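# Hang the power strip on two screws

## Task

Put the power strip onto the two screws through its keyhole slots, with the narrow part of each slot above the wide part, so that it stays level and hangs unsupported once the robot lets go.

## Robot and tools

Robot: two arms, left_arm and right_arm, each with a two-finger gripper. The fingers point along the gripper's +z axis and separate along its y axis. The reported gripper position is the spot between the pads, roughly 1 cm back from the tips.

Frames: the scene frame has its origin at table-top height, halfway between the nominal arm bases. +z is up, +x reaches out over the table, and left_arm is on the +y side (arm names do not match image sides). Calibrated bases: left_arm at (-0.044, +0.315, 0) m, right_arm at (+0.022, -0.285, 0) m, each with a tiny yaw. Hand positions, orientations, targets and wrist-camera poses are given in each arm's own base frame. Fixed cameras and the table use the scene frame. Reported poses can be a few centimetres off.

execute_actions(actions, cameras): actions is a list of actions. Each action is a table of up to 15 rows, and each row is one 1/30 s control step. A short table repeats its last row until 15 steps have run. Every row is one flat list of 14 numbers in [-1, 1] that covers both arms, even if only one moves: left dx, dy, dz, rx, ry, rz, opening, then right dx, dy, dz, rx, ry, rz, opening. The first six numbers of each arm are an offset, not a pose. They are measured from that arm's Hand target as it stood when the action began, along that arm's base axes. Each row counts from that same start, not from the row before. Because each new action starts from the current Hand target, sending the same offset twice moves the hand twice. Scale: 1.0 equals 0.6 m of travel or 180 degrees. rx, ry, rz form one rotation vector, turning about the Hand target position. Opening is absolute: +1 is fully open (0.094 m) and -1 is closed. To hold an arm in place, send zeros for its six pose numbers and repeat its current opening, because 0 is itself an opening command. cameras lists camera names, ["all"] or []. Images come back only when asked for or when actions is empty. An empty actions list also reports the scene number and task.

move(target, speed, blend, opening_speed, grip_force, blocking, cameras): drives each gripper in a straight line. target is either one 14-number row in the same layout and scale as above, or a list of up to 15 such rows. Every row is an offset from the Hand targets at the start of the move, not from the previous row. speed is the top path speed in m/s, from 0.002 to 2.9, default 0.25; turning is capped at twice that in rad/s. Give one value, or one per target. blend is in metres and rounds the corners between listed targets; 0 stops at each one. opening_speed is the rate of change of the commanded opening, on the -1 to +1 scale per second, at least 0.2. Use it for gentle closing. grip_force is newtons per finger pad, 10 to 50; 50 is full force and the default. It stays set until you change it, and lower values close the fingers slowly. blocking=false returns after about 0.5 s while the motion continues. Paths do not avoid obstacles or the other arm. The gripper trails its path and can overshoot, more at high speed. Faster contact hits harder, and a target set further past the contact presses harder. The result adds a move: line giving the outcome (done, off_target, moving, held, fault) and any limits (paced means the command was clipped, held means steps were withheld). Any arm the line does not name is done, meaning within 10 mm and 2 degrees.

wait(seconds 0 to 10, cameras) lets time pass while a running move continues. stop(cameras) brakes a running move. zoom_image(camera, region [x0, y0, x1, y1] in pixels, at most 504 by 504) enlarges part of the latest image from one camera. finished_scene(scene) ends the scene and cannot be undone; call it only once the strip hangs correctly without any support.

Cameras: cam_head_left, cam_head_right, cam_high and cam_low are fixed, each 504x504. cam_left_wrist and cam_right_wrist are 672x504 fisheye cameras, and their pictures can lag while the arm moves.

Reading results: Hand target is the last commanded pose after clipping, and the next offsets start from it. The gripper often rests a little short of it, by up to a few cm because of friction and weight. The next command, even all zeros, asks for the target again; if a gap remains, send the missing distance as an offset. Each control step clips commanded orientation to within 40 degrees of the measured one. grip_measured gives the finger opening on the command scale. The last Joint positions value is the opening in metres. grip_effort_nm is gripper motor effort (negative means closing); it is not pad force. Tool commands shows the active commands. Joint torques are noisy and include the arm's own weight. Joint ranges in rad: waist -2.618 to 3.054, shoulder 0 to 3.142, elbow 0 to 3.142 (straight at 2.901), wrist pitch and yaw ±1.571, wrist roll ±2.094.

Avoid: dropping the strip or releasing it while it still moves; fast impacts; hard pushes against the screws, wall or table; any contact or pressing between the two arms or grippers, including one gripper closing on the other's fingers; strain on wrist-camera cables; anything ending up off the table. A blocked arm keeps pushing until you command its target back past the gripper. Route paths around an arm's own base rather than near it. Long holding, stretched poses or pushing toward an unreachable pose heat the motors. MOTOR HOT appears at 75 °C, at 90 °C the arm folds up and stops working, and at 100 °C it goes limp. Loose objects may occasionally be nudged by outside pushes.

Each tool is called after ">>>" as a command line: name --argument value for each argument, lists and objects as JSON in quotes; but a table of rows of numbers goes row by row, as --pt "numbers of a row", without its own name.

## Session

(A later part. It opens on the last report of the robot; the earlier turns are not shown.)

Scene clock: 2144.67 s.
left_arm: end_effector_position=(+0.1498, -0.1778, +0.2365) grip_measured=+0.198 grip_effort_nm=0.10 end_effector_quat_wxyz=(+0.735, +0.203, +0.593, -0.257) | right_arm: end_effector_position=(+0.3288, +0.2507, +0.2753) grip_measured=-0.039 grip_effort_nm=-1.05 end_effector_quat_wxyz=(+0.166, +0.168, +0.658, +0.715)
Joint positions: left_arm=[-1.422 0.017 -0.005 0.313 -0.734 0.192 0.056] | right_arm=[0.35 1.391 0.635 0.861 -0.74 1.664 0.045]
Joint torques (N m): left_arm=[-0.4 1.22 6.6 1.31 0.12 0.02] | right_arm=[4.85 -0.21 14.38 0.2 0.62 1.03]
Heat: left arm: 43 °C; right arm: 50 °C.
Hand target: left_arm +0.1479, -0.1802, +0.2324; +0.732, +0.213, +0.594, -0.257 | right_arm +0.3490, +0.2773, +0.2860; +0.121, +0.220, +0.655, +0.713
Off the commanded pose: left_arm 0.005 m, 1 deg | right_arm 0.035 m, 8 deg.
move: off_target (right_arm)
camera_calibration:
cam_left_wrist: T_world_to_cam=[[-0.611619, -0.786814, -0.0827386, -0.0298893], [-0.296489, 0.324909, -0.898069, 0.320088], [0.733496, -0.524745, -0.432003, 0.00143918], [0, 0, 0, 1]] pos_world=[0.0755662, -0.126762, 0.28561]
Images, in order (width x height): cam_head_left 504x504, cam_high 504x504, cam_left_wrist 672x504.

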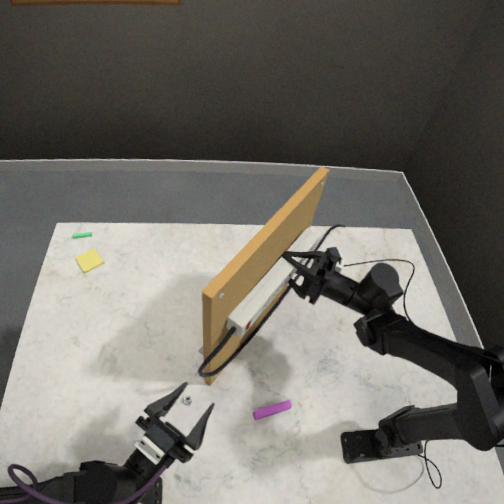

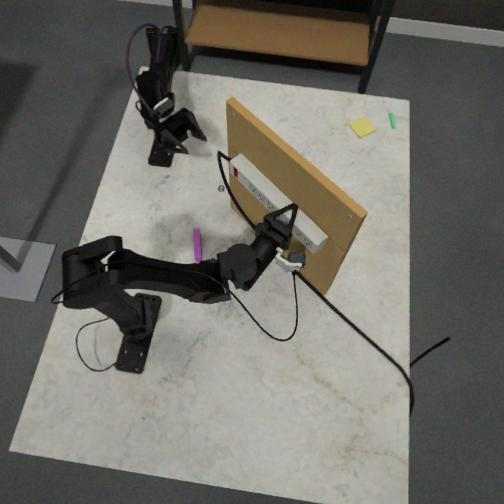

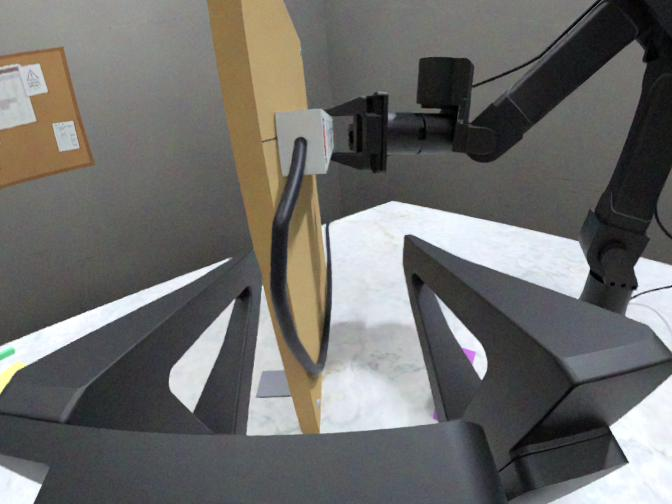

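>>> move --pt "0 0 0 0 0 0 0.2 0 0 -0.03 0 0 0 -0.25" --pt "0 0 0 0 0 0 0.2 0.012 -0.009 -0.03 0 0 0 -0.25" --pt "0 0 0 0 0 0 0.2 -0.012 0.009 -0.03 0 0 0 -0.25" --pt "0 0 0 0 0 0 0.2 0 0 0.04 0 0 0 -0.25" --speed 0.06

>>> wait --seconds 0 --cameras '["cam_high","cam_head_left","cam_left_wrist"]'

>>> zoom_image --camera "cam_high" --region '[190, 130, 330, 270]'

>>> zoom_image --camera "cam_left_wrist" --region '[230, 90, 430, 240]'

Scene clock: 2156.60 s.
left_arm: end_effector_position=(+0.1498, -0.1778, +0.2365) grip_measured=+0.198 grip_effort_nm=0.10 end_effector_quat_wxyz=(+0.735, +0.203, +0.593, -0.257) | right_arm: end_effector_position=(+0.3300, +0.2513, +0.2770) grip_measured=-0.039 grip_effort_nm=-1.05 end_effector_quat_wxyz=(+0.144, +0.179, +0.679, +0.698)
Joint positions: left_arm=[-1.422 0.017 -0.005 0.313 -0.734 0.192 0.056] | right_arm=[0.341 1.362 0.697 0.686 -0.769 1.64 0.045]
Joint torques (N m): left_arm=[-0.39 1.24 6.64 1.31 0.13 0.02] | right_arm=[5.12 -1.29 15.1 0.69 0.76 1.29]
Heat: left arm: 43 °C; right arm: 49 °C.
Hand target: left_arm +0.1479, -0.1802, +0.2324; +0.732, +0.213, +0.594, -0.257 | right_arm +0.3490, +0.2773, +0.3100; +0.121, +0.220, +0.655, +0.713
Off the commanded pose: left_arm 0.005 m, 1 deg | right_arm 0.046 m, 6 deg.
move: off_target (right_arm)

Scene clock: 2156.60 s.
left_arm: end_effector_position=(+0.1498, -0.1778, +0.2365) grip_measured=+0.198 grip_effort_nm=0.10 end_effector_quat_wxyz=(+0.735, +0.203, +0.593, -0.257) | right_arm: end_effector_position=(+0.3300, +0.2513, +0.2770) grip_measured=-0.039 grip_effort_nm=-1.05 end_effector_quat_wxyz=(+0.144, +0.179, +0.679, +0.698)
Joint positions: left_arm=[-1.422 0.017 -0.005 0.313 -0.734 0.192 0.056] | right_arm=[0.341 1.362 0.697 0.686 -0.769 1.64 0.045]
Joint torques (N m): left_arm=[-0.39 1.24 6.64 1.31 0.13 0.02] | right_arm=[5.12 -1.29 15.1 0.69 0.76 1.29]
Heat: left arm: 43 °C; right arm: 49 °C.
Hand target: left_arm +0.1479, -0.1802, +0.2324; +0.732, +0.213, +0.594, -0.257 | right_arm +0.3490, +0.2773, +0.3100; +0.121, +0.220, +0.655, +0.713
Tool commands: left_gripper/opening=+0.2 right_gripper/opening=-0.25
Off the commanded pose: left_arm 0.005 m, 1 deg | right_arm 0.046 m, 6 deg.
camera_calibration:
cam_left_wrist: T_world_to_cam=[[-0.611619, -0.786814, -0.0827386, -0.0298893], [-0.296489, 0.324909, -0.898069, 0.320088], [0.733496, -0.524745, -0.432003, 0.00143918], [0, 0, 0, 1]] pos_world=[0.0755662, -0.126762, 0.28561]
Images, in order (width x height): cam_head_left 504x504, cam_high 504x504, cam_left_wrist 672x504.

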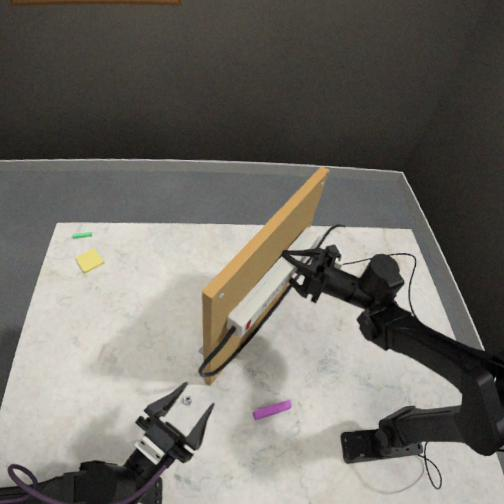

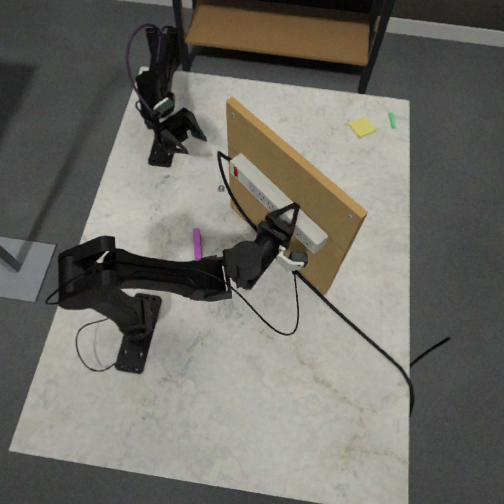

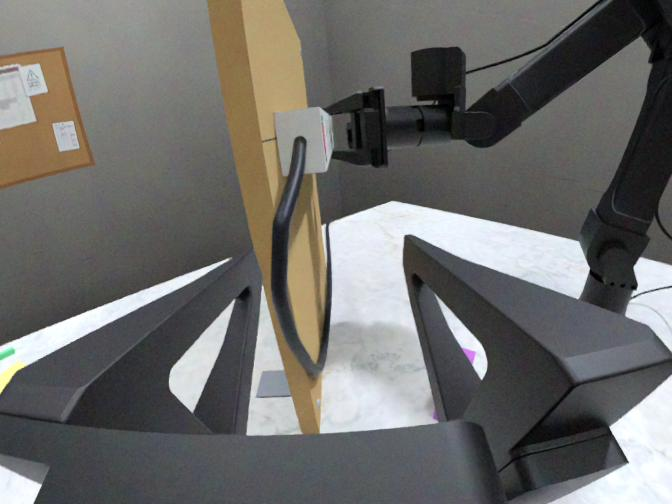

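Scaled by 3.600 from the camera's 504x504 image, which has a finer 720x720 frame.

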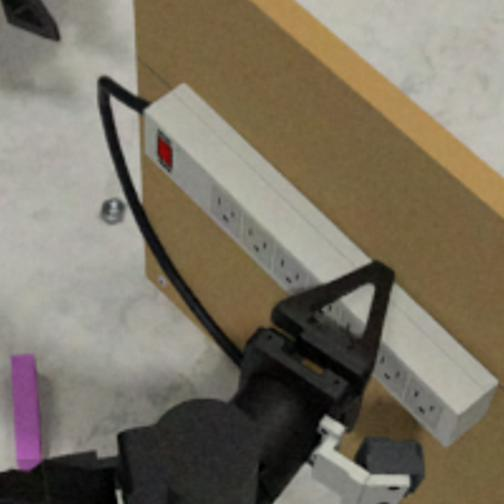

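Scaled by 2.520 from the camera's 672x504 image, which has a finer 960x720 frame.

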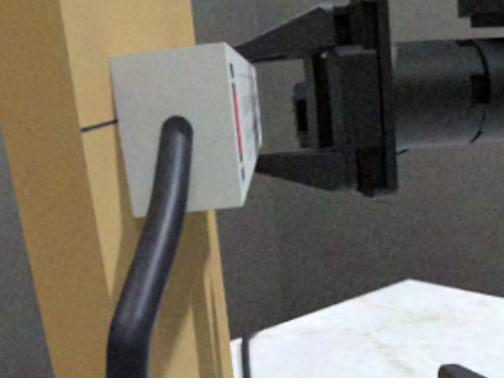

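>>> wait --seconds 0 --cameras '["cam_head_left","cam_head_right","cam_right_wrist"]'

>>> zoom_image --camera "cam_head_right" --region '[200, 220, 320, 340]'

>>> zoom_image --camera "cam_head_left" --region '[220, 220, 330, 330]'

>>> zoom_image --camera "cam_right_wrist" --region '[280, 0, 672, 300]'

Scene clock: 2166.10 s.
left_arm: end_effector_position=(+0.1498, -0.1778, +0.2365) grip_measured=+0.198 grip_effort_nm=0.10 end_effector_quat_wxyz=(+0.735, +0.203, +0.593, -0.257) | right_arm: end_effector_position=(+0.3300, +0.2513, +0.2770) grip_measured=-0.039 grip_effort_nm=-1.05 end_effector_quat_wxyz=(+0.144, +0.179, +0.679, +0.698)
Joint positions: left_arm=[-1.422 0.017 -0.005 0.313 -0.734 0.192 0.056] | right_arm=[0.341 1.362 0.697 0.686 -0.769 1.64 0.045]
Joint torques (N m): left_arm=[-0.4 1.25 6.54 1.31 0.13 0.03] | right_arm=[5.14 -1.31 15.05 0.7 0.75 1.27]
Heat: left arm: 43 °C; right arm: 50 °C.
Hand target: left_arm +0.1479, -0.1802, +0.2324; +0.732, +0.213, +0.594, -0.257 | right_arm +0.3490, +0.2773, +0.3100; +0.121, +0.220, +0.655, +0.713
Tool commands: left_gripper/opening=+0.2 right_gripper/opening=-0.25
Off the commanded pose: left_arm 0.005 m, 1 deg | right_arm 0.046 m, 6 deg.
camera_calibration:
cam_right_wrist: T_world_to_cam=[[-0.111452, 0.0585988, -0.992041, 0.294748], [-0.978213, -0.182409, 0.0991237, 0.34796], [-0.175148, 0.981475, 0.0776519, -0.10501], [0, 0, 0, 1]] pos_world=[0.354837, 0.149263, 0.266066]
Images, in order (width x height): cam_head_left 504x504, cam_head_right 504x504, cam_right_wrist 672x504.

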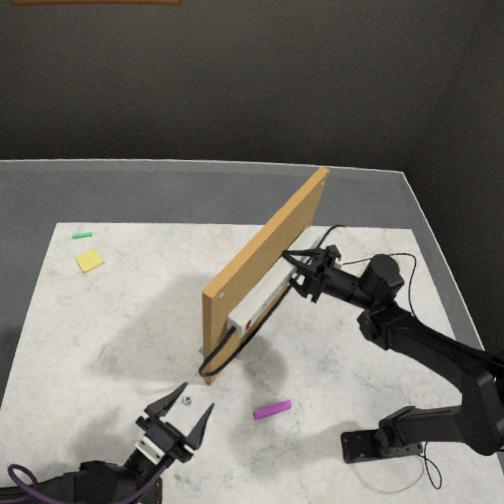

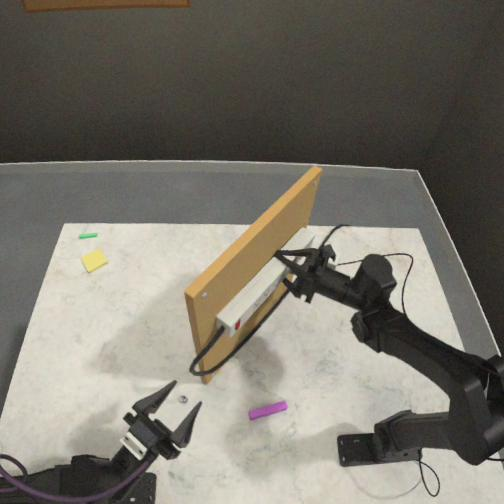

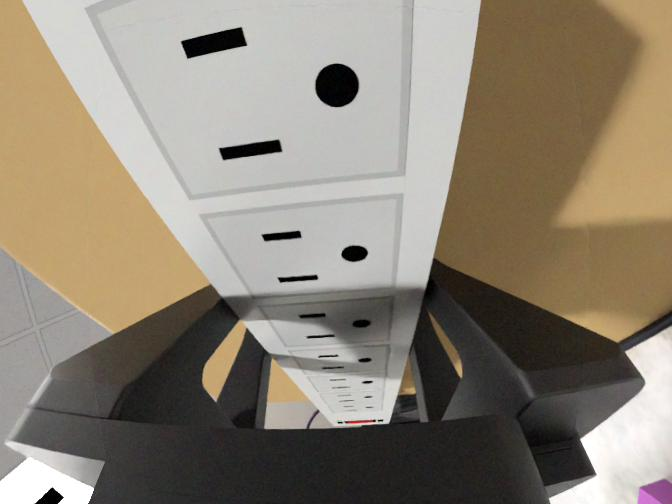

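Scaled by 4.200 from the camera's 504x504 image, which has a finer 720x720 frame.

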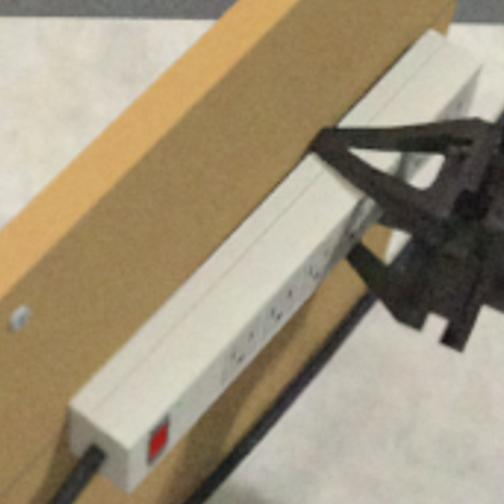

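Scaled by 4.582 from the camera's 504x504 image, which has a finer 720x720 frame.

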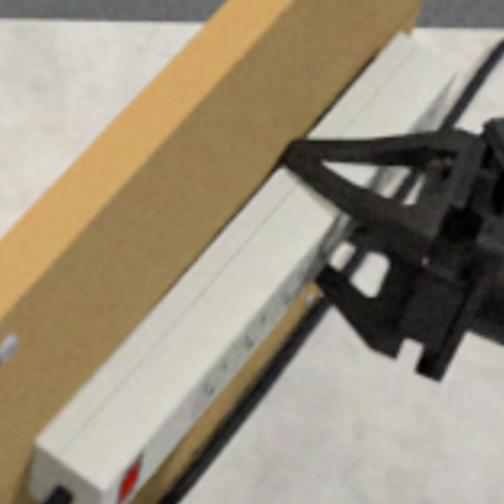

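Scaled by 1.286 from the camera's 672x504 image, which has a finer 960x720 frame.

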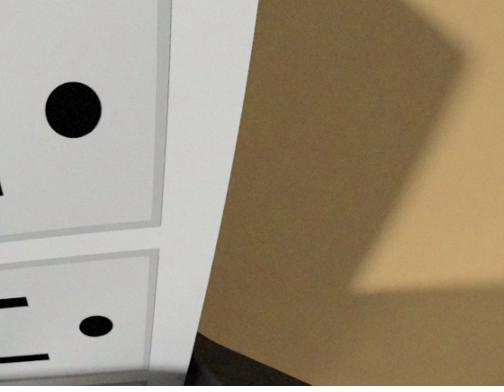

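>>> move --target '[0,0,0,0,0,0,0.2,-0.012,-0.016,-0.07,0.0,0.0,0.01,-0.25]' --speed 0.05

>>> move --target '[0,0,0,0,0,0,0.2,-0.006,-0.007,-0.03,0.0,0.0,0.0,-0.25]' --speed 0.05 --cameras '["cam_high","cam_head_left","cam_left_wrist"]'

>>> zoom_image --camera "cam_high" --region '[190, 130, 330, 270]'

>>> zoom_image --camera "cam_left_wrist" --region '[230, 90, 430, 240]'

Scene clock: 2190.90 s.
left_arm: end_effector_position=(+0.1498, -0.1778, +0.2365) grip_measured=+0.198 grip_effort_nm=0.10 end_effector_quat_wxyz=(+0.735, +0.203, +0.593, -0.257) | right_arm: end_effector_position=(+0.3297, +0.2509, +0.2751) grip_measured=-0.039 grip_effort_nm=-1.05 end_effector_quat_wxyz=(+0.140, +0.158, +0.671, +0.711)
Joint positions: left_arm=[-1.422 0.017 -0.005 0.313 -0.734 0.192 0.056] | right_arm=[0.324 1.405 0.678 0.8 -0.819 1.66 0.045]
Joint torques (N m): left_arm=[-0.42 1.25 6.56 1.31 0.11 0.02] | right_arm=[3.92 -0.16 7.71 1 0.71 0.97]
Heat: left arm: 43 °C; right arm: 51 °C.
Hand target: left_arm +0.1479, -0.1802, +0.2324; +0.732, +0.213, +0.594, -0.257 | right_arm +0.3418, +0.2677, +0.2680; +0.110, +0.209, +0.658, +0.715
Off the commanded pose: left_arm 0.005 m, 1 deg | right_arm 0.022 m, 7 deg.
move: off_target (right_arm)

Scene clock: 2191.97 s.
left_arm: end_effector_position=(+0.1498, -0.1778, +0.2365) grip_measured=+0.198 grip_effort_nm=0.10 end_effector_quat_wxyz=(+0.735, +0.203, +0.593, -0.257) | right_arm: end_effector_position=(+0.3288, +0.2502, +0.2738) grip_measured=-0.040 grip_effort_nm=-1.05 end_effector_quat_wxyz=(+0.147, +0.151, +0.659, +0.722)
Joint positions: left_arm=[-1.422 0.017 -0.005 0.313 -0.734 0.192 0.056] | right_arm=[0.324 1.431 0.646 0.912 -0.816 1.689 0.045]
Joint torques (N m): left_arm=[-0.32 1.18 6.57 1.31 0.12 0.02] | right_arm=[3.22 -0.51 5.12 0.8 0.65 0.7]
Heat: left arm: 43 °C; right arm: 50 °C.
Hand target: left_arm +0.1479, -0.1802, +0.2324; +0.732, +0.213, +0.594, -0.257 | right_arm +0.3382, +0.2635, +0.2500; +0.110, +0.209, +0.658, +0.715
Off the commanded pose: left_arm 0.005 m, 1 deg | right_arm 0.029 m, 8 deg.
move: off_target (right_arm)
camera_calibration:
cam_left_wrist: T_world_to_cam=[[-0.611619, -0.786814, -0.0827386, -0.0298893], [-0.296489, 0.324909, -0.898069, 0.320088], [0.733496, -0.524745, -0.432003, 0.00143918], [0, 0, 0, 1]] pos_world=[0.0755662, -0.126762, 0.28561]
Images, in order (width x height): cam_head_left 504x504, cam_high 504x504, cam_left_wrist 672x504.

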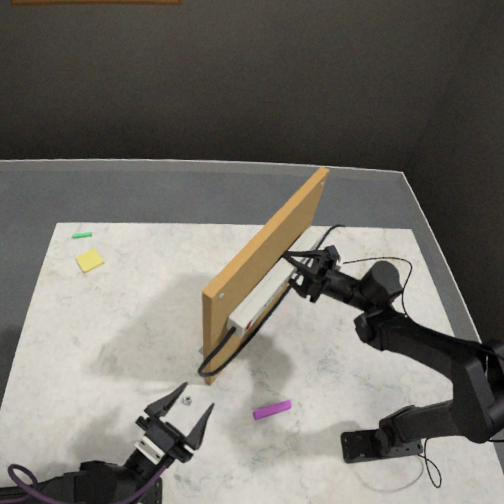

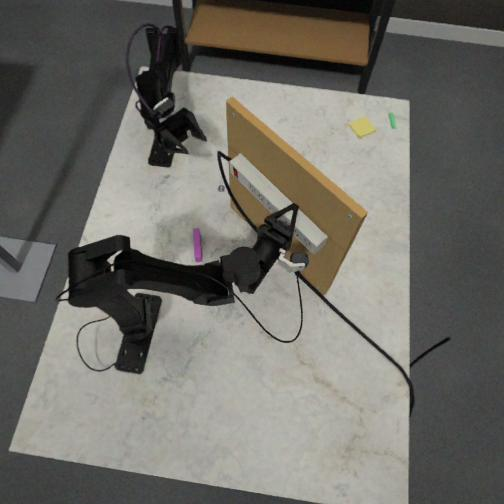

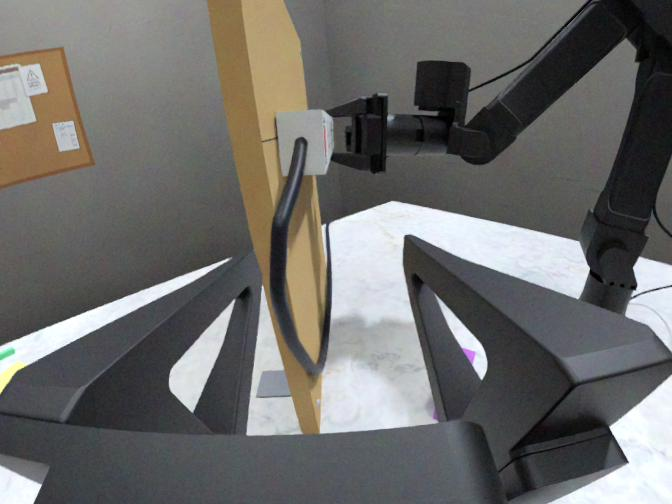

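Scaled by 3.600 from the camera's 504x504 image, which has a finer 720x720 frame.

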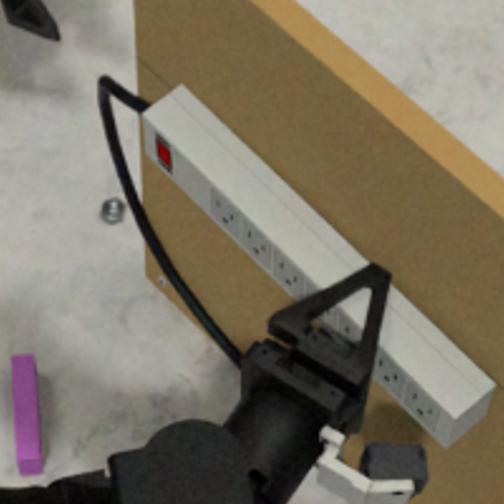

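Scaled by 2.520 from the camera's 672x504 image, which has a finer 960x720 frame.

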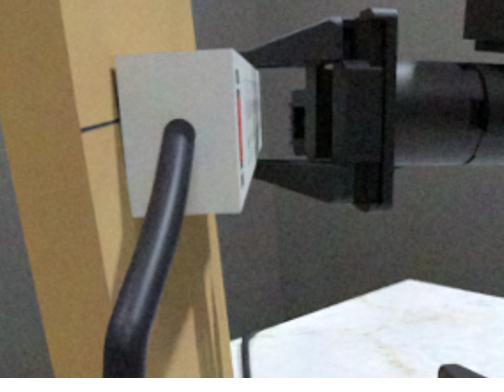

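>>> move --target '[0,0,0,0,0,0,0.2,-0.006,-0.008,-0.02,0.0,0.0,0.0,-0.25]' --speed 0.05

>>> move --target '[0,0,0,0,0,0,0.2,-0.005,-0.006,-0.02,-0.004,0.003,0.0,-0.25]' --speed 0.05 --cameras '["cam_high","cam_head_left","cam_left_wrist"]'

>>> zoom_image --camera "cam_high" --region '[190, 130, 330, 270]'

>>> zoom_image --camera "cam_left_wrist" --region '[230, 90, 430, 240]'

Scene clock: 2201.03 s.
left_arm: end_effector_position=(+0.1498, -0.1778, +0.2365) grip_measured=+0.198 grip_effort_nm=0.10 end_effector_quat_wxyz=(+0.735, +0.203, +0.593, -0.257) | right_arm: end_effector_position=(+0.3279, +0.2496, +0.2728) grip_measured=-0.040 grip_effort_nm=-1.05 end_effector_quat_wxyz=(+0.153, +0.147, +0.650, +0.730)
Joint positions: left_arm=[-1.422 0.017 -0.005 0.313 -0.734 0.192 0.056] | right_arm=[0.326 1.45 0.623 0.99 -0.809 1.706 0.045]
Joint torques (N m): left_arm=[-0.38 1.22 6.56 1.3 0.12 0.03] | right_arm=[2.33 -1.07 3.4 0.62 0.5 0.56]
Heat: left arm: 43 °C; right arm: 48 °C.
Hand target: left_arm +0.1479, -0.1802, +0.2324; +0.732, +0.213, +0.594, -0.257 | right_arm +0.3346, +0.2587, +0.2380; +0.110, +0.209, +0.658, +0.715
Off the commanded pose: left_arm 0.005 m, 1 deg | right_arm 0.037 m, 9 deg.
move: off_target (right_arm)

Scene clock: 2202.07 s.
left_arm: end_effector_position=(+0.1498, -0.1778, +0.2365) grip_measured=+0.198 grip_effort_nm=0.10 end_effector_quat_wxyz=(+0.735, +0.203, +0.593, -0.257) | right_arm: end_effector_position=(+0.3276, +0.2489, +0.2721) grip_measured=-0.040 grip_effort_nm=-1.05 end_effector_quat_wxyz=(+0.159, +0.147, +0.644, +0.733)
Joint positions: left_arm=[-1.422 0.017 -0.005 0.313 -0.734 0.192 0.056] | right_arm=[0.329 1.457 0.608 1.031 -0.795 1.712 0.045]
Joint torques (N m): left_arm=[-0.44 1.22 6.53 1.31 0.11 0.02] | right_arm=[1.54 -1.26 2.13 0.46 0.33 0.4]
Heat: left arm: 43 °C; right arm: 48 °C.
Hand target: left_arm +0.1479, -0.1802, +0.2324; +0.732, +0.213, +0.594, -0.257 | right_arm +0.3316, +0.2551, +0.2260; +0.108, +0.212, +0.663, +0.710
Off the commanded pose: left_arm 0.005 m, 1 deg | right_arm 0.047 m, 10 deg.
move: off_target (right_arm)
camera_calibration:
cam_left_wrist: T_world_to_cam=[[-0.611619, -0.786814, -0.0827386, -0.0298893], [-0.296489, 0.324909, -0.898069, 0.320088], [0.733496, -0.524745, -0.432003, 0.00143918], [0, 0, 0, 1]] pos_world=[0.0755662, -0.126762, 0.28561]
Images, in order (width x height): cam_head_left 504x504, cam_high 504x504, cam_left_wrist 672x504.

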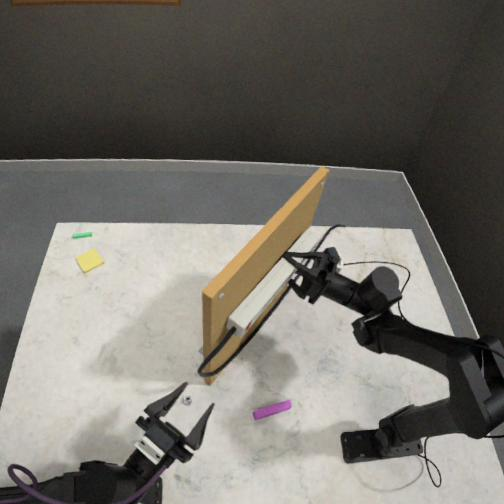

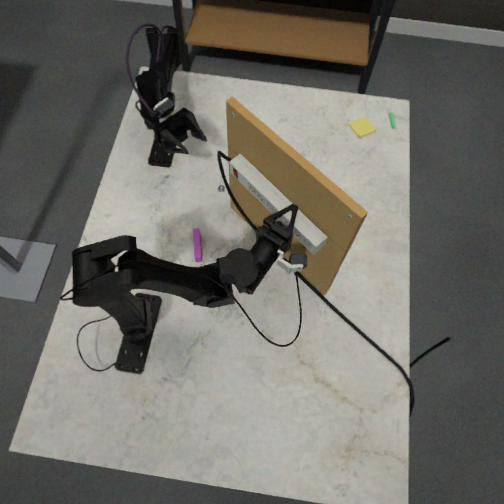

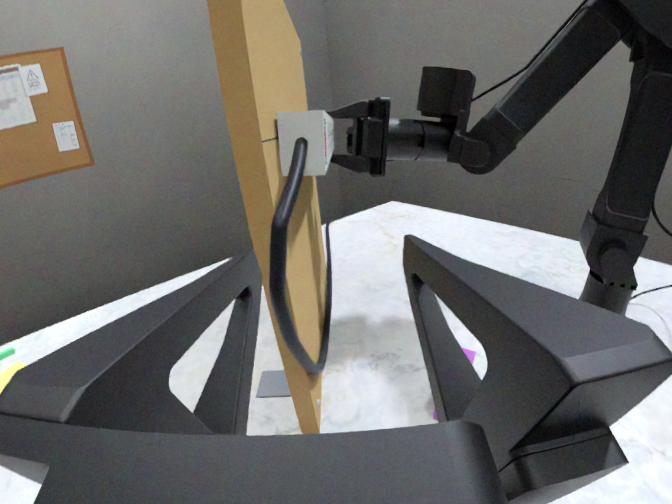

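Scaled by 3.600 from the camera's 504x504 image, which has a finer 720x720 frame.

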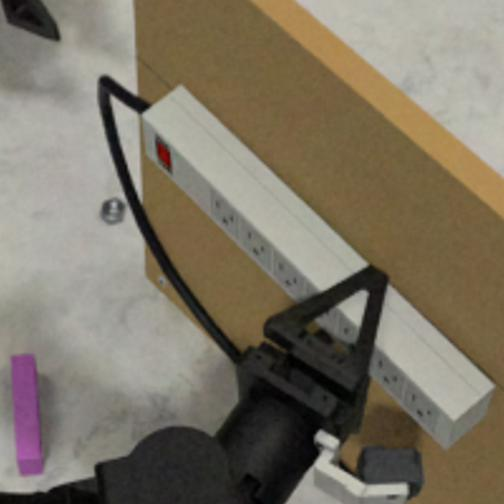

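Scaled by 2.520 from the camera's 672x504 image, which has a finer 960x720 frame.

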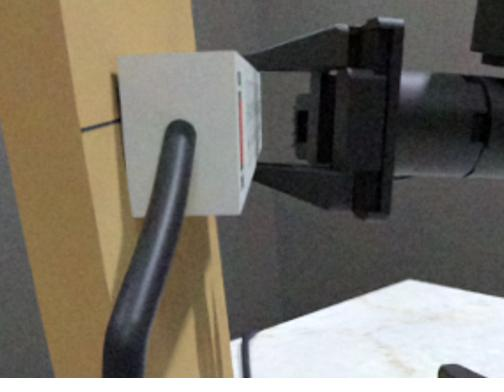

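>>> move --target '[0,0,0,0,0,0,0.2,-0.007,-0.010,0.098,0,-0.055,0.0,-0.25]' --speed 0.06

>>> move --target '[0,0,0,0,0,0,0.2,0,0,0,0,0,0,0.0]' --opening_speed 0.2 --cameras '["cam_high","cam_head_left","cam_left_wrist"]'

>>> zoom_image --camera "cam_high" --region '[190, 130, 330, 270]'

>>> zoom_image --camera "cam_head_left" --region '[220, 210, 360, 350]'

>>> zoom_image --camera "cam_left_wrist" --region '[230, 90, 430, 240]'

Scene clock: 2223.03 s.
left_arm: end_effector_position=(+0.1498, -0.1778, +0.2365) grip_measured=+0.198 grip_effort_nm=0.10 end_effector_quat_wxyz=(+0.735, +0.203, +0.593, -0.257) | right_arm: end_effector_position=(+0.3280, +0.2488, +0.2752) grip_measured=-0.040 grip_effort_nm=-1.05 end_effector_quat_wxyz=(+0.160, +0.151, +0.654, +0.724)
Joint positions: left_arm=[-1.422 0.017 -0.005 0.313 -0.734 0.192 0.056] | right_arm=[0.329 1.422 0.631 0.932 -0.793 1.68 0.045]
Joint torques (N m): left_arm=[-0.35 1.24 6.58 1.29 0.12 0.03] | right_arm=[-0.06 -6.99 6.74 0.68 0.09 0]
Heat: left arm: 43 °C; right arm: 46 °C.
Hand target: left_arm +0.1479, -0.1802, +0.2324; +0.732, +0.213, +0.594, -0.257 | right_arm +0.3274, +0.2491, +0.2848; +0.165, +0.150, +0.651, +0.725
Off the commanded pose: left_arm 0.005 m, 1 deg | right_arm 0.010 m, 1 deg.
move: done

Scene clock: 2224.80 s.
left_arm: end_effector_position=(+0.1498, -0.1778, +0.2365) grip_measured=+0.198 grip_effort_nm=0.10 end_effector_quat_wxyz=(+0.735, +0.203, +0.593, -0.257) | right_arm: end_effector_position=(+0.3280, +0.2488, +0.2752) grip_measured=+0.001 grip_effort_nm=-0.05 end_effector_quat_wxyz=(+0.159, +0.151, +0.654, +0.724)
Joint positions: left_arm=[-1.422 0.017 -0.005 0.313 -0.734 0.192 0.056] | right_arm=[0.329 1.422 0.631 0.932 -0.793 1.681 0.047]
Joint torques (N m): left_arm=[-0.38 1.22 6.58 1.31 0.11 0.02] | right_arm=[-0.09 -6.97 6.78 0.67 0.08 -0.01]
Heat: left arm: 43 °C; right arm: 46 °C.
Hand target: left_arm +0.1479, -0.1802, +0.2324; +0.732, +0.213, +0.594, -0.257 | right_arm +0.3274, +0.2491, +0.2848; +0.165, +0.150, +0.651, +0.725
Off the commanded pose: left_arm 0.005 m, 1 deg | right_arm 0.010 m, 1 deg.
move: done
camera_calibration:
cam_left_wrist: T_world_to_cam=[[-0.611619, -0.786814, -0.0827386, -0.0298893], [-0.296489, 0.324909, -0.898069, 0.320088], [0.733496, -0.524745, -0.432003, 0.00143918], [0, 0, 0, 1]] pos_world=[0.0755662, -0.126762, 0.28561]
Images, in order (width x height): cam_head_left 504x504, cam_high 504x504, cam_left_wrist 672x504.

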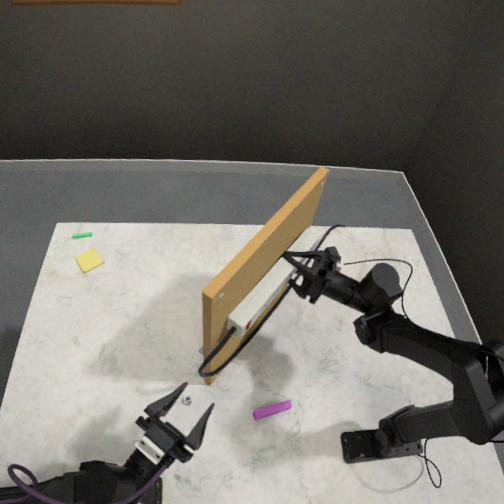

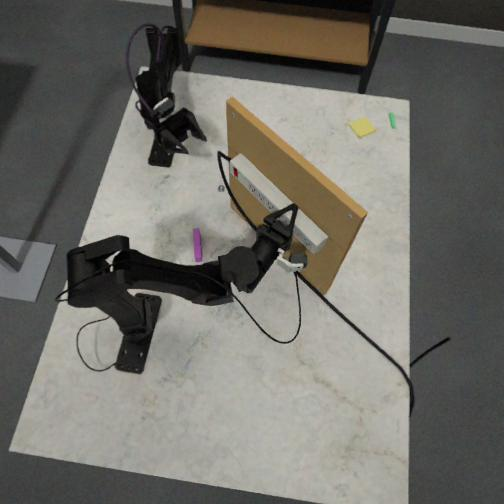

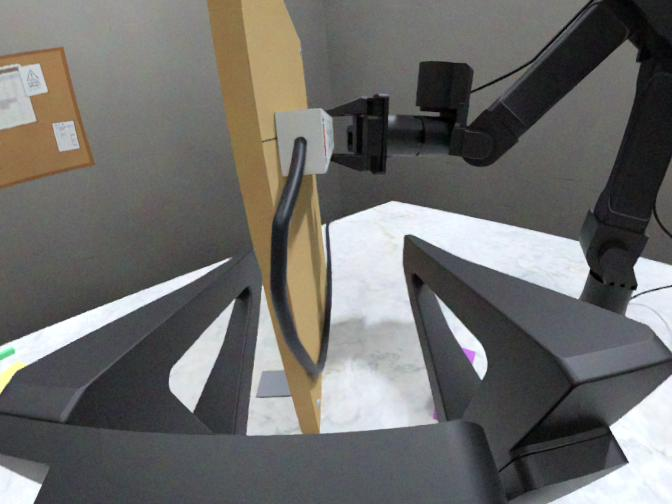

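Scaled by 3.600 from the camera's 504x504 image, which has a finer 720x720 frame.

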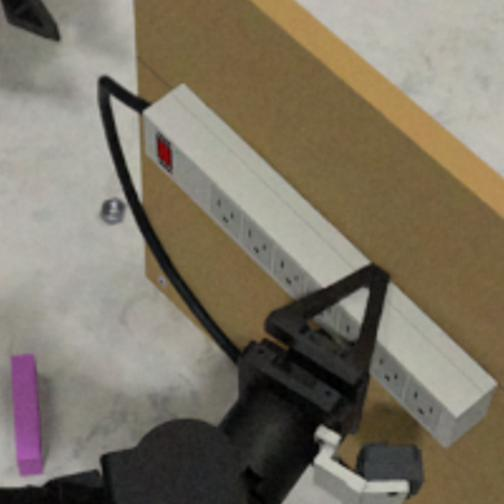

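Scaled by 3.600 from the camera's 504x504 image, which has a finer 720x720 frame.

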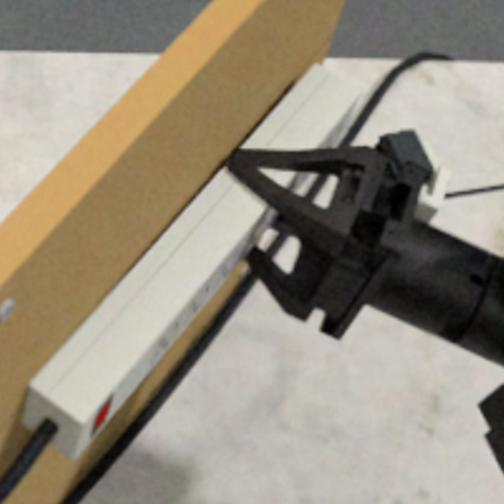

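Scaled by 2.520 from the camera's 672x504 image, which has a finer 960x720 frame.

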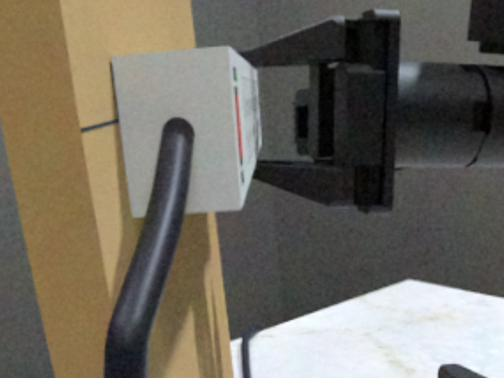

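>>> move --target '[0,0,0,0,0,0,0.2,-0.016,-0.022,0,0,0,0,0.02]' --speed 0.04 --cameras '["cam_high","cam_head_left","cam_left_wrist"]'

>>> zoom_image --camera "cam_high" --region '[190, 130, 330, 270]'

>>> zoom_image --camera "cam_head_left" --region '[220, 210, 360, 350]'

>>> zoom_image --camera "cam_left_wrist" --region '[230, 90, 430, 240]'

Scene clock: 2234.87 s.
left_arm: end_effector_position=(+0.1498, -0.1778, +0.2365) grip_measured=+0.198 grip_effort_nm=0.11 end_effector_quat_wxyz=(+0.735, +0.203, +0.593, -0.257) | right_arm: end_effector_position=(+0.3221, +0.2418, +0.2756) grip_measured=+0.019 grip_effort_nm=0.03 end_effector_quat_wxyz=(+0.156, +0.155, +0.655, +0.723)
Joint positions: left_arm=[-1.422 0.017 -0.005 0.313 -0.734 0.192 0.056] | right_arm=[0.311 1.384 0.608 0.912 -0.812 1.689 0.048]
Joint torques (N m): left_arm=[-0.36 1.22 6.57 1.3 0.13 0.02] | right_arm=[-0.81 -8.17 5.35 0.78 -0.08 0.06]
Heat: left arm: 43 °C; right arm: 46 °C.
Hand target: left_arm +0.1479, -0.1802, +0.2324; +0.732, +0.213, +0.594, -0.257 | right_arm +0.3178, +0.2359, +0.2848; +0.165, +0.150, +0.651, +0.725
Off the commanded pose: left_arm 0.005 m, 1 deg | right_arm 0.012 m, 1 deg.
move: off_target (right_arm)
camera_calibration:
cam_left_wrist: T_world_to_cam=[[-0.611619, -0.786814, -0.0827386, -0.0298893], [-0.296489, 0.324909, -0.898069, 0.320088], [0.733496, -0.524745, -0.432003, 0.00143918], [0, 0, 0, 1]] pos_world=[0.0755662, -0.126762, 0.28561]
Images, in order (width x height): cam_head_left 504x504, cam_high 504x504, cam_left_wrist 672x504.

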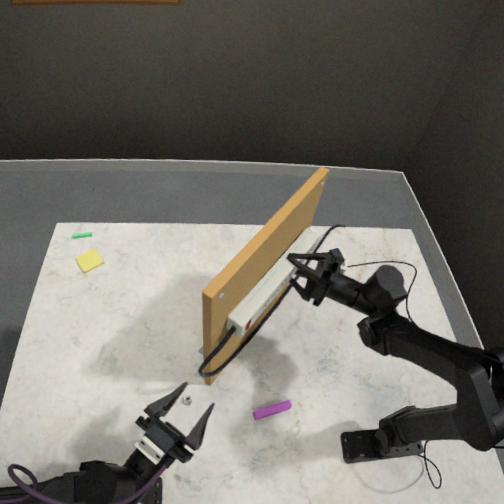

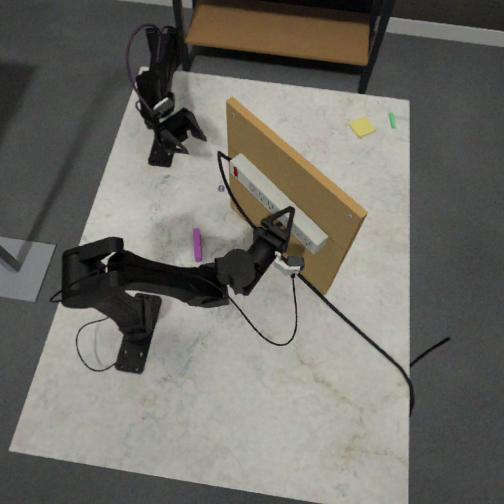

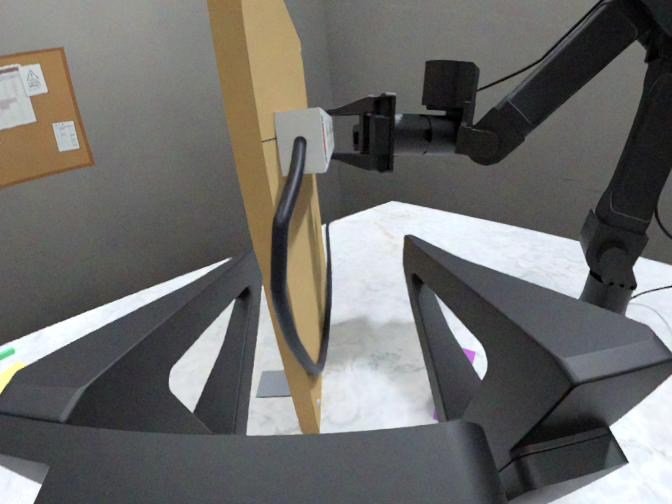

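Scaled by 3.600 from the camera's 504x504 image, which has a finer 720x720 frame.

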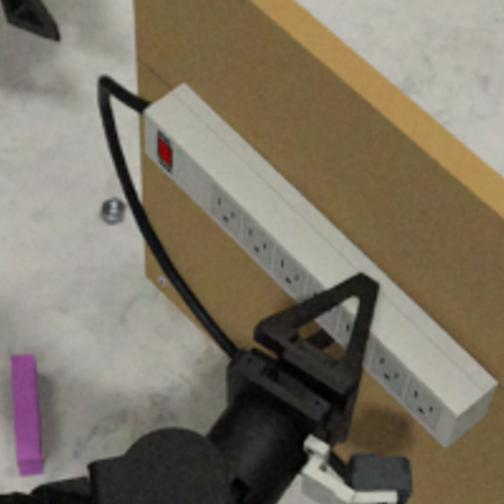

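Scaled by 3.600 from the camera's 504x504 image, which has a finer 720x720 frame.

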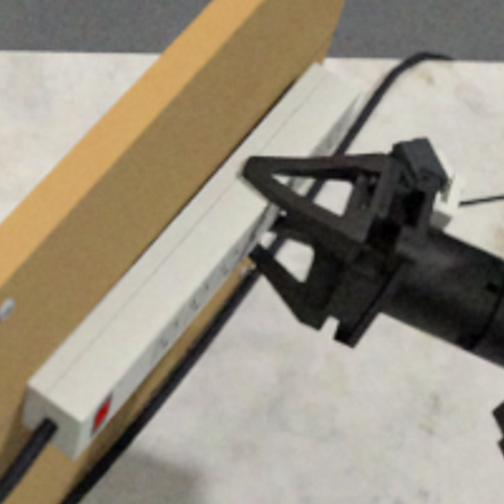

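Scaled by 2.520 from the camera's 672x504 image, which has a finer 960x720 frame.

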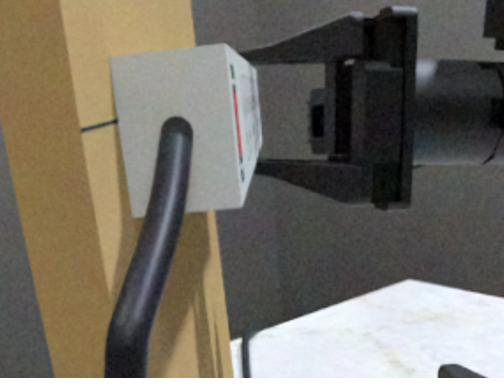

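>>> move --target '[0,0,0,0,0,0,0.2,0,0,0,0,0,0,-0.25]' --opening_speed 0.25

>>> move --target '[0,0,0,0,0,0,0.2,0.018,0.024,0.008,0,0,0,-0.25]' --speed 0.04

>>> move --target '[0,0,0,0,0,0,0.2,0.007,0.009,0.0,0,0,0.006,-0.25]' --speed 0.04 --cameras '["cam_high","cam_head_left","cam_left_wrist"]'

>>> zoom_image --camera "cam_high" --region '[190, 130, 330, 270]'

>>> zoom_image --camera "cam_head_left" --region '[220, 210, 360, 350]'

>>> zoom_image --camera "cam_left_wrist" --region '[230, 90, 430, 240]'

Scene clock: 2246.50 s.
left_arm: end_effector_position=(+0.1498, -0.1778, +0.2365) grip_measured=+0.198 grip_effort_nm=0.10 end_effector_quat_wxyz=(+0.735, +0.203, +0.593, -0.257) | right_arm: end_effector_position=(+0.3221, +0.2418, +0.2756) grip_measured=-0.028 grip_effort_nm=-1.05 end_effector_quat_wxyz=(+0.159, +0.152, +0.656, +0.722)
Joint positions: left_arm=[-1.422 0.017 -0.005 0.313 -0.734 0.192 0.056] | right_arm=[0.311 1.384 0.608 0.912 -0.812 1.681 0.046]
Joint torques (N m): left_arm=[-0.38 1.18 6.57 1.33 0.11 0.04] | right_arm=[-0.8 -8.23 5.37 0.8 -0.1 0.06]
Heat: left arm: 42 °C; right arm: 46 °C.
Hand target: left_arm +0.1479, -0.1802, +0.2324; +0.732, +0.213, +0.594, -0.257 | right_arm +0.3178, +0.2359, +0.2848; +0.165, +0.150, +0.651, +0.725
Off the commanded pose: left_arm 0.005 m, 1 deg | right_arm 0.012 m, 1 deg.
move: off_target (right_arm)

Scene clock: 2247.50 s.
left_arm: end_effector_position=(+0.1498, -0.1778, +0.2365) grip_measured=+0.198 grip_effort_nm=0.10 end_effector_quat_wxyz=(+0.735, +0.203, +0.593, -0.257) | right_arm: end_effector_position=(+0.3228, +0.2421, +0.2751) grip_measured=-0.032 grip_effort_nm=-1.05 end_effector_quat_wxyz=(+0.160, +0.153, +0.657, +0.721)
Joint positions: left_arm=[-1.422 0.017 -0.005 0.313 -0.734 0.192 0.056] | right_arm=[0.312 1.384 0.609 0.906 -0.807 1.675 0.045]
Joint torques (N m): left_arm=[-0.36 1.22 6.57 1.31 0.12 0.03] | right_arm=[1.52 -3.75 9.58 0.72 0.21 0.05]
Heat: left arm: 42 °C; right arm: 46 °C.
Hand target: left_arm +0.1479, -0.1802, +0.2324; +0.732, +0.213, +0.594, -0.257 | right_arm +0.3286, +0.2503, +0.2896; +0.165, +0.150, +0.651, +0.725
Off the commanded pose: left_arm 0.005 m, 1 deg | right_arm 0.018 m, 1 deg.
move: off_target (right_arm)

Scene clock: 2248.50 s.
left_arm: end_effector_position=(+0.1498, -0.1778, +0.2365) grip_measured=+0.198 grip_effort_nm=0.10 end_effector_quat_wxyz=(+0.735, +0.203, +0.593, -0.257) | right_arm: end_effector_position=(+0.3228, +0.2428, +0.2746) grip_measured=-0.036 grip_effort_nm=-1.05 end_effector_quat_wxyz=(+0.156, +0.147, +0.659, +0.721)
Joint positions: left_arm=[-1.422 0.017 -0.005 0.313 -0.734 0.192 0.056] | right_arm=[0.307 1.393 0.617 0.906 -0.827 1.672 0.045]
Joint torques (N m): left_arm=[-0.35 1.22 6.58 1.31 0.13 0.02] | right_arm=[2.26 -1.94 10.82 0.76 0.29 0.11]
Heat: left arm: 42 °C; right arm: 46 °C.
Hand target: left_arm +0.1479, -0.1802, +0.2324; +0.732, +0.213, +0.594, -0.257 | right_arm +0.3328, +0.2557, +0.2896; +0.158, +0.144, +0.653, +0.727
Off the commanded pose: left_arm 0.005 m, 1 deg | right_arm 0.022 m, 1 deg.
move: off_target (right_arm)
camera_calibration:
cam_left_wrist: T_world_to_cam=[[-0.611619, -0.786814, -0.0827386, -0.0298893], [-0.296489, 0.324909, -0.898069, 0.320088], [0.733496, -0.524745, -0.432003, 0.00143918], [0, 0, 0, 1]] pos_world=[0.0755662, -0.126762, 0.28561]
Images, in order (width x height): cam_head_left 504x504, cam_high 504x504, cam_left_wrist 672x504.

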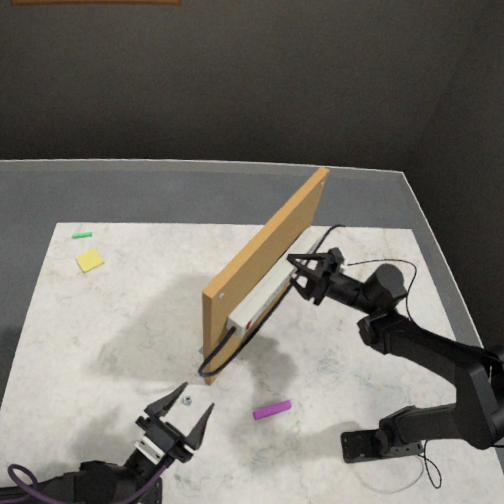

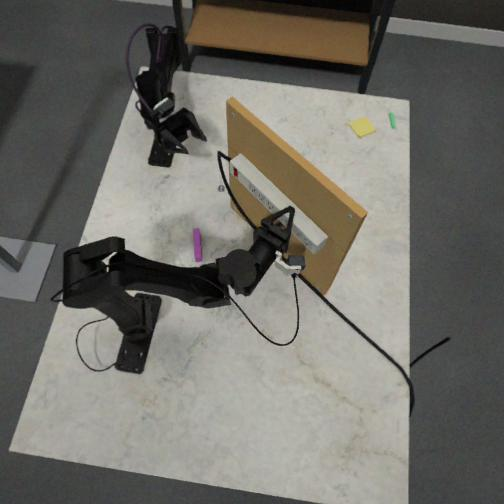

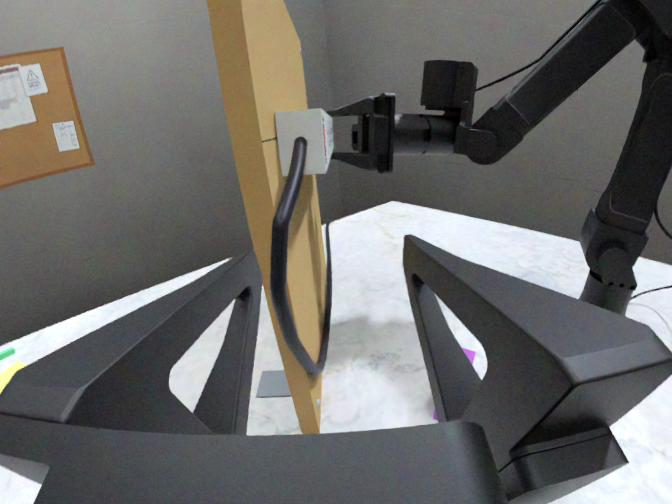

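Scaled by 3.600 from the camera's 504x504 image, which has a finer 720x720 frame.

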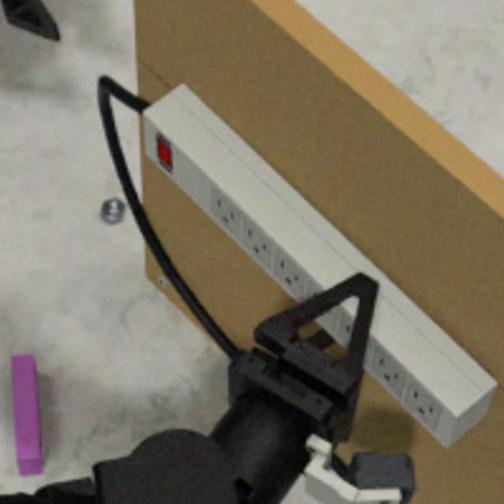

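Scaled by 3.600 from the camera's 504x504 image, which has a finer 720x720 frame.

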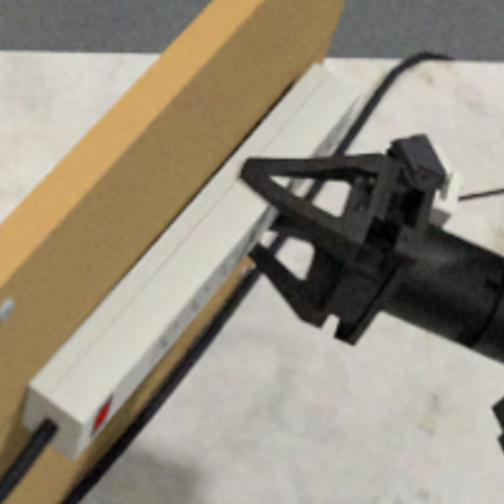

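Scaled by 2.520 from the camera's 672x504 image, which has a finer 960x720 frame.

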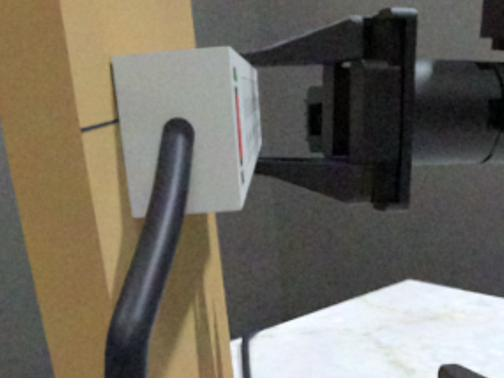

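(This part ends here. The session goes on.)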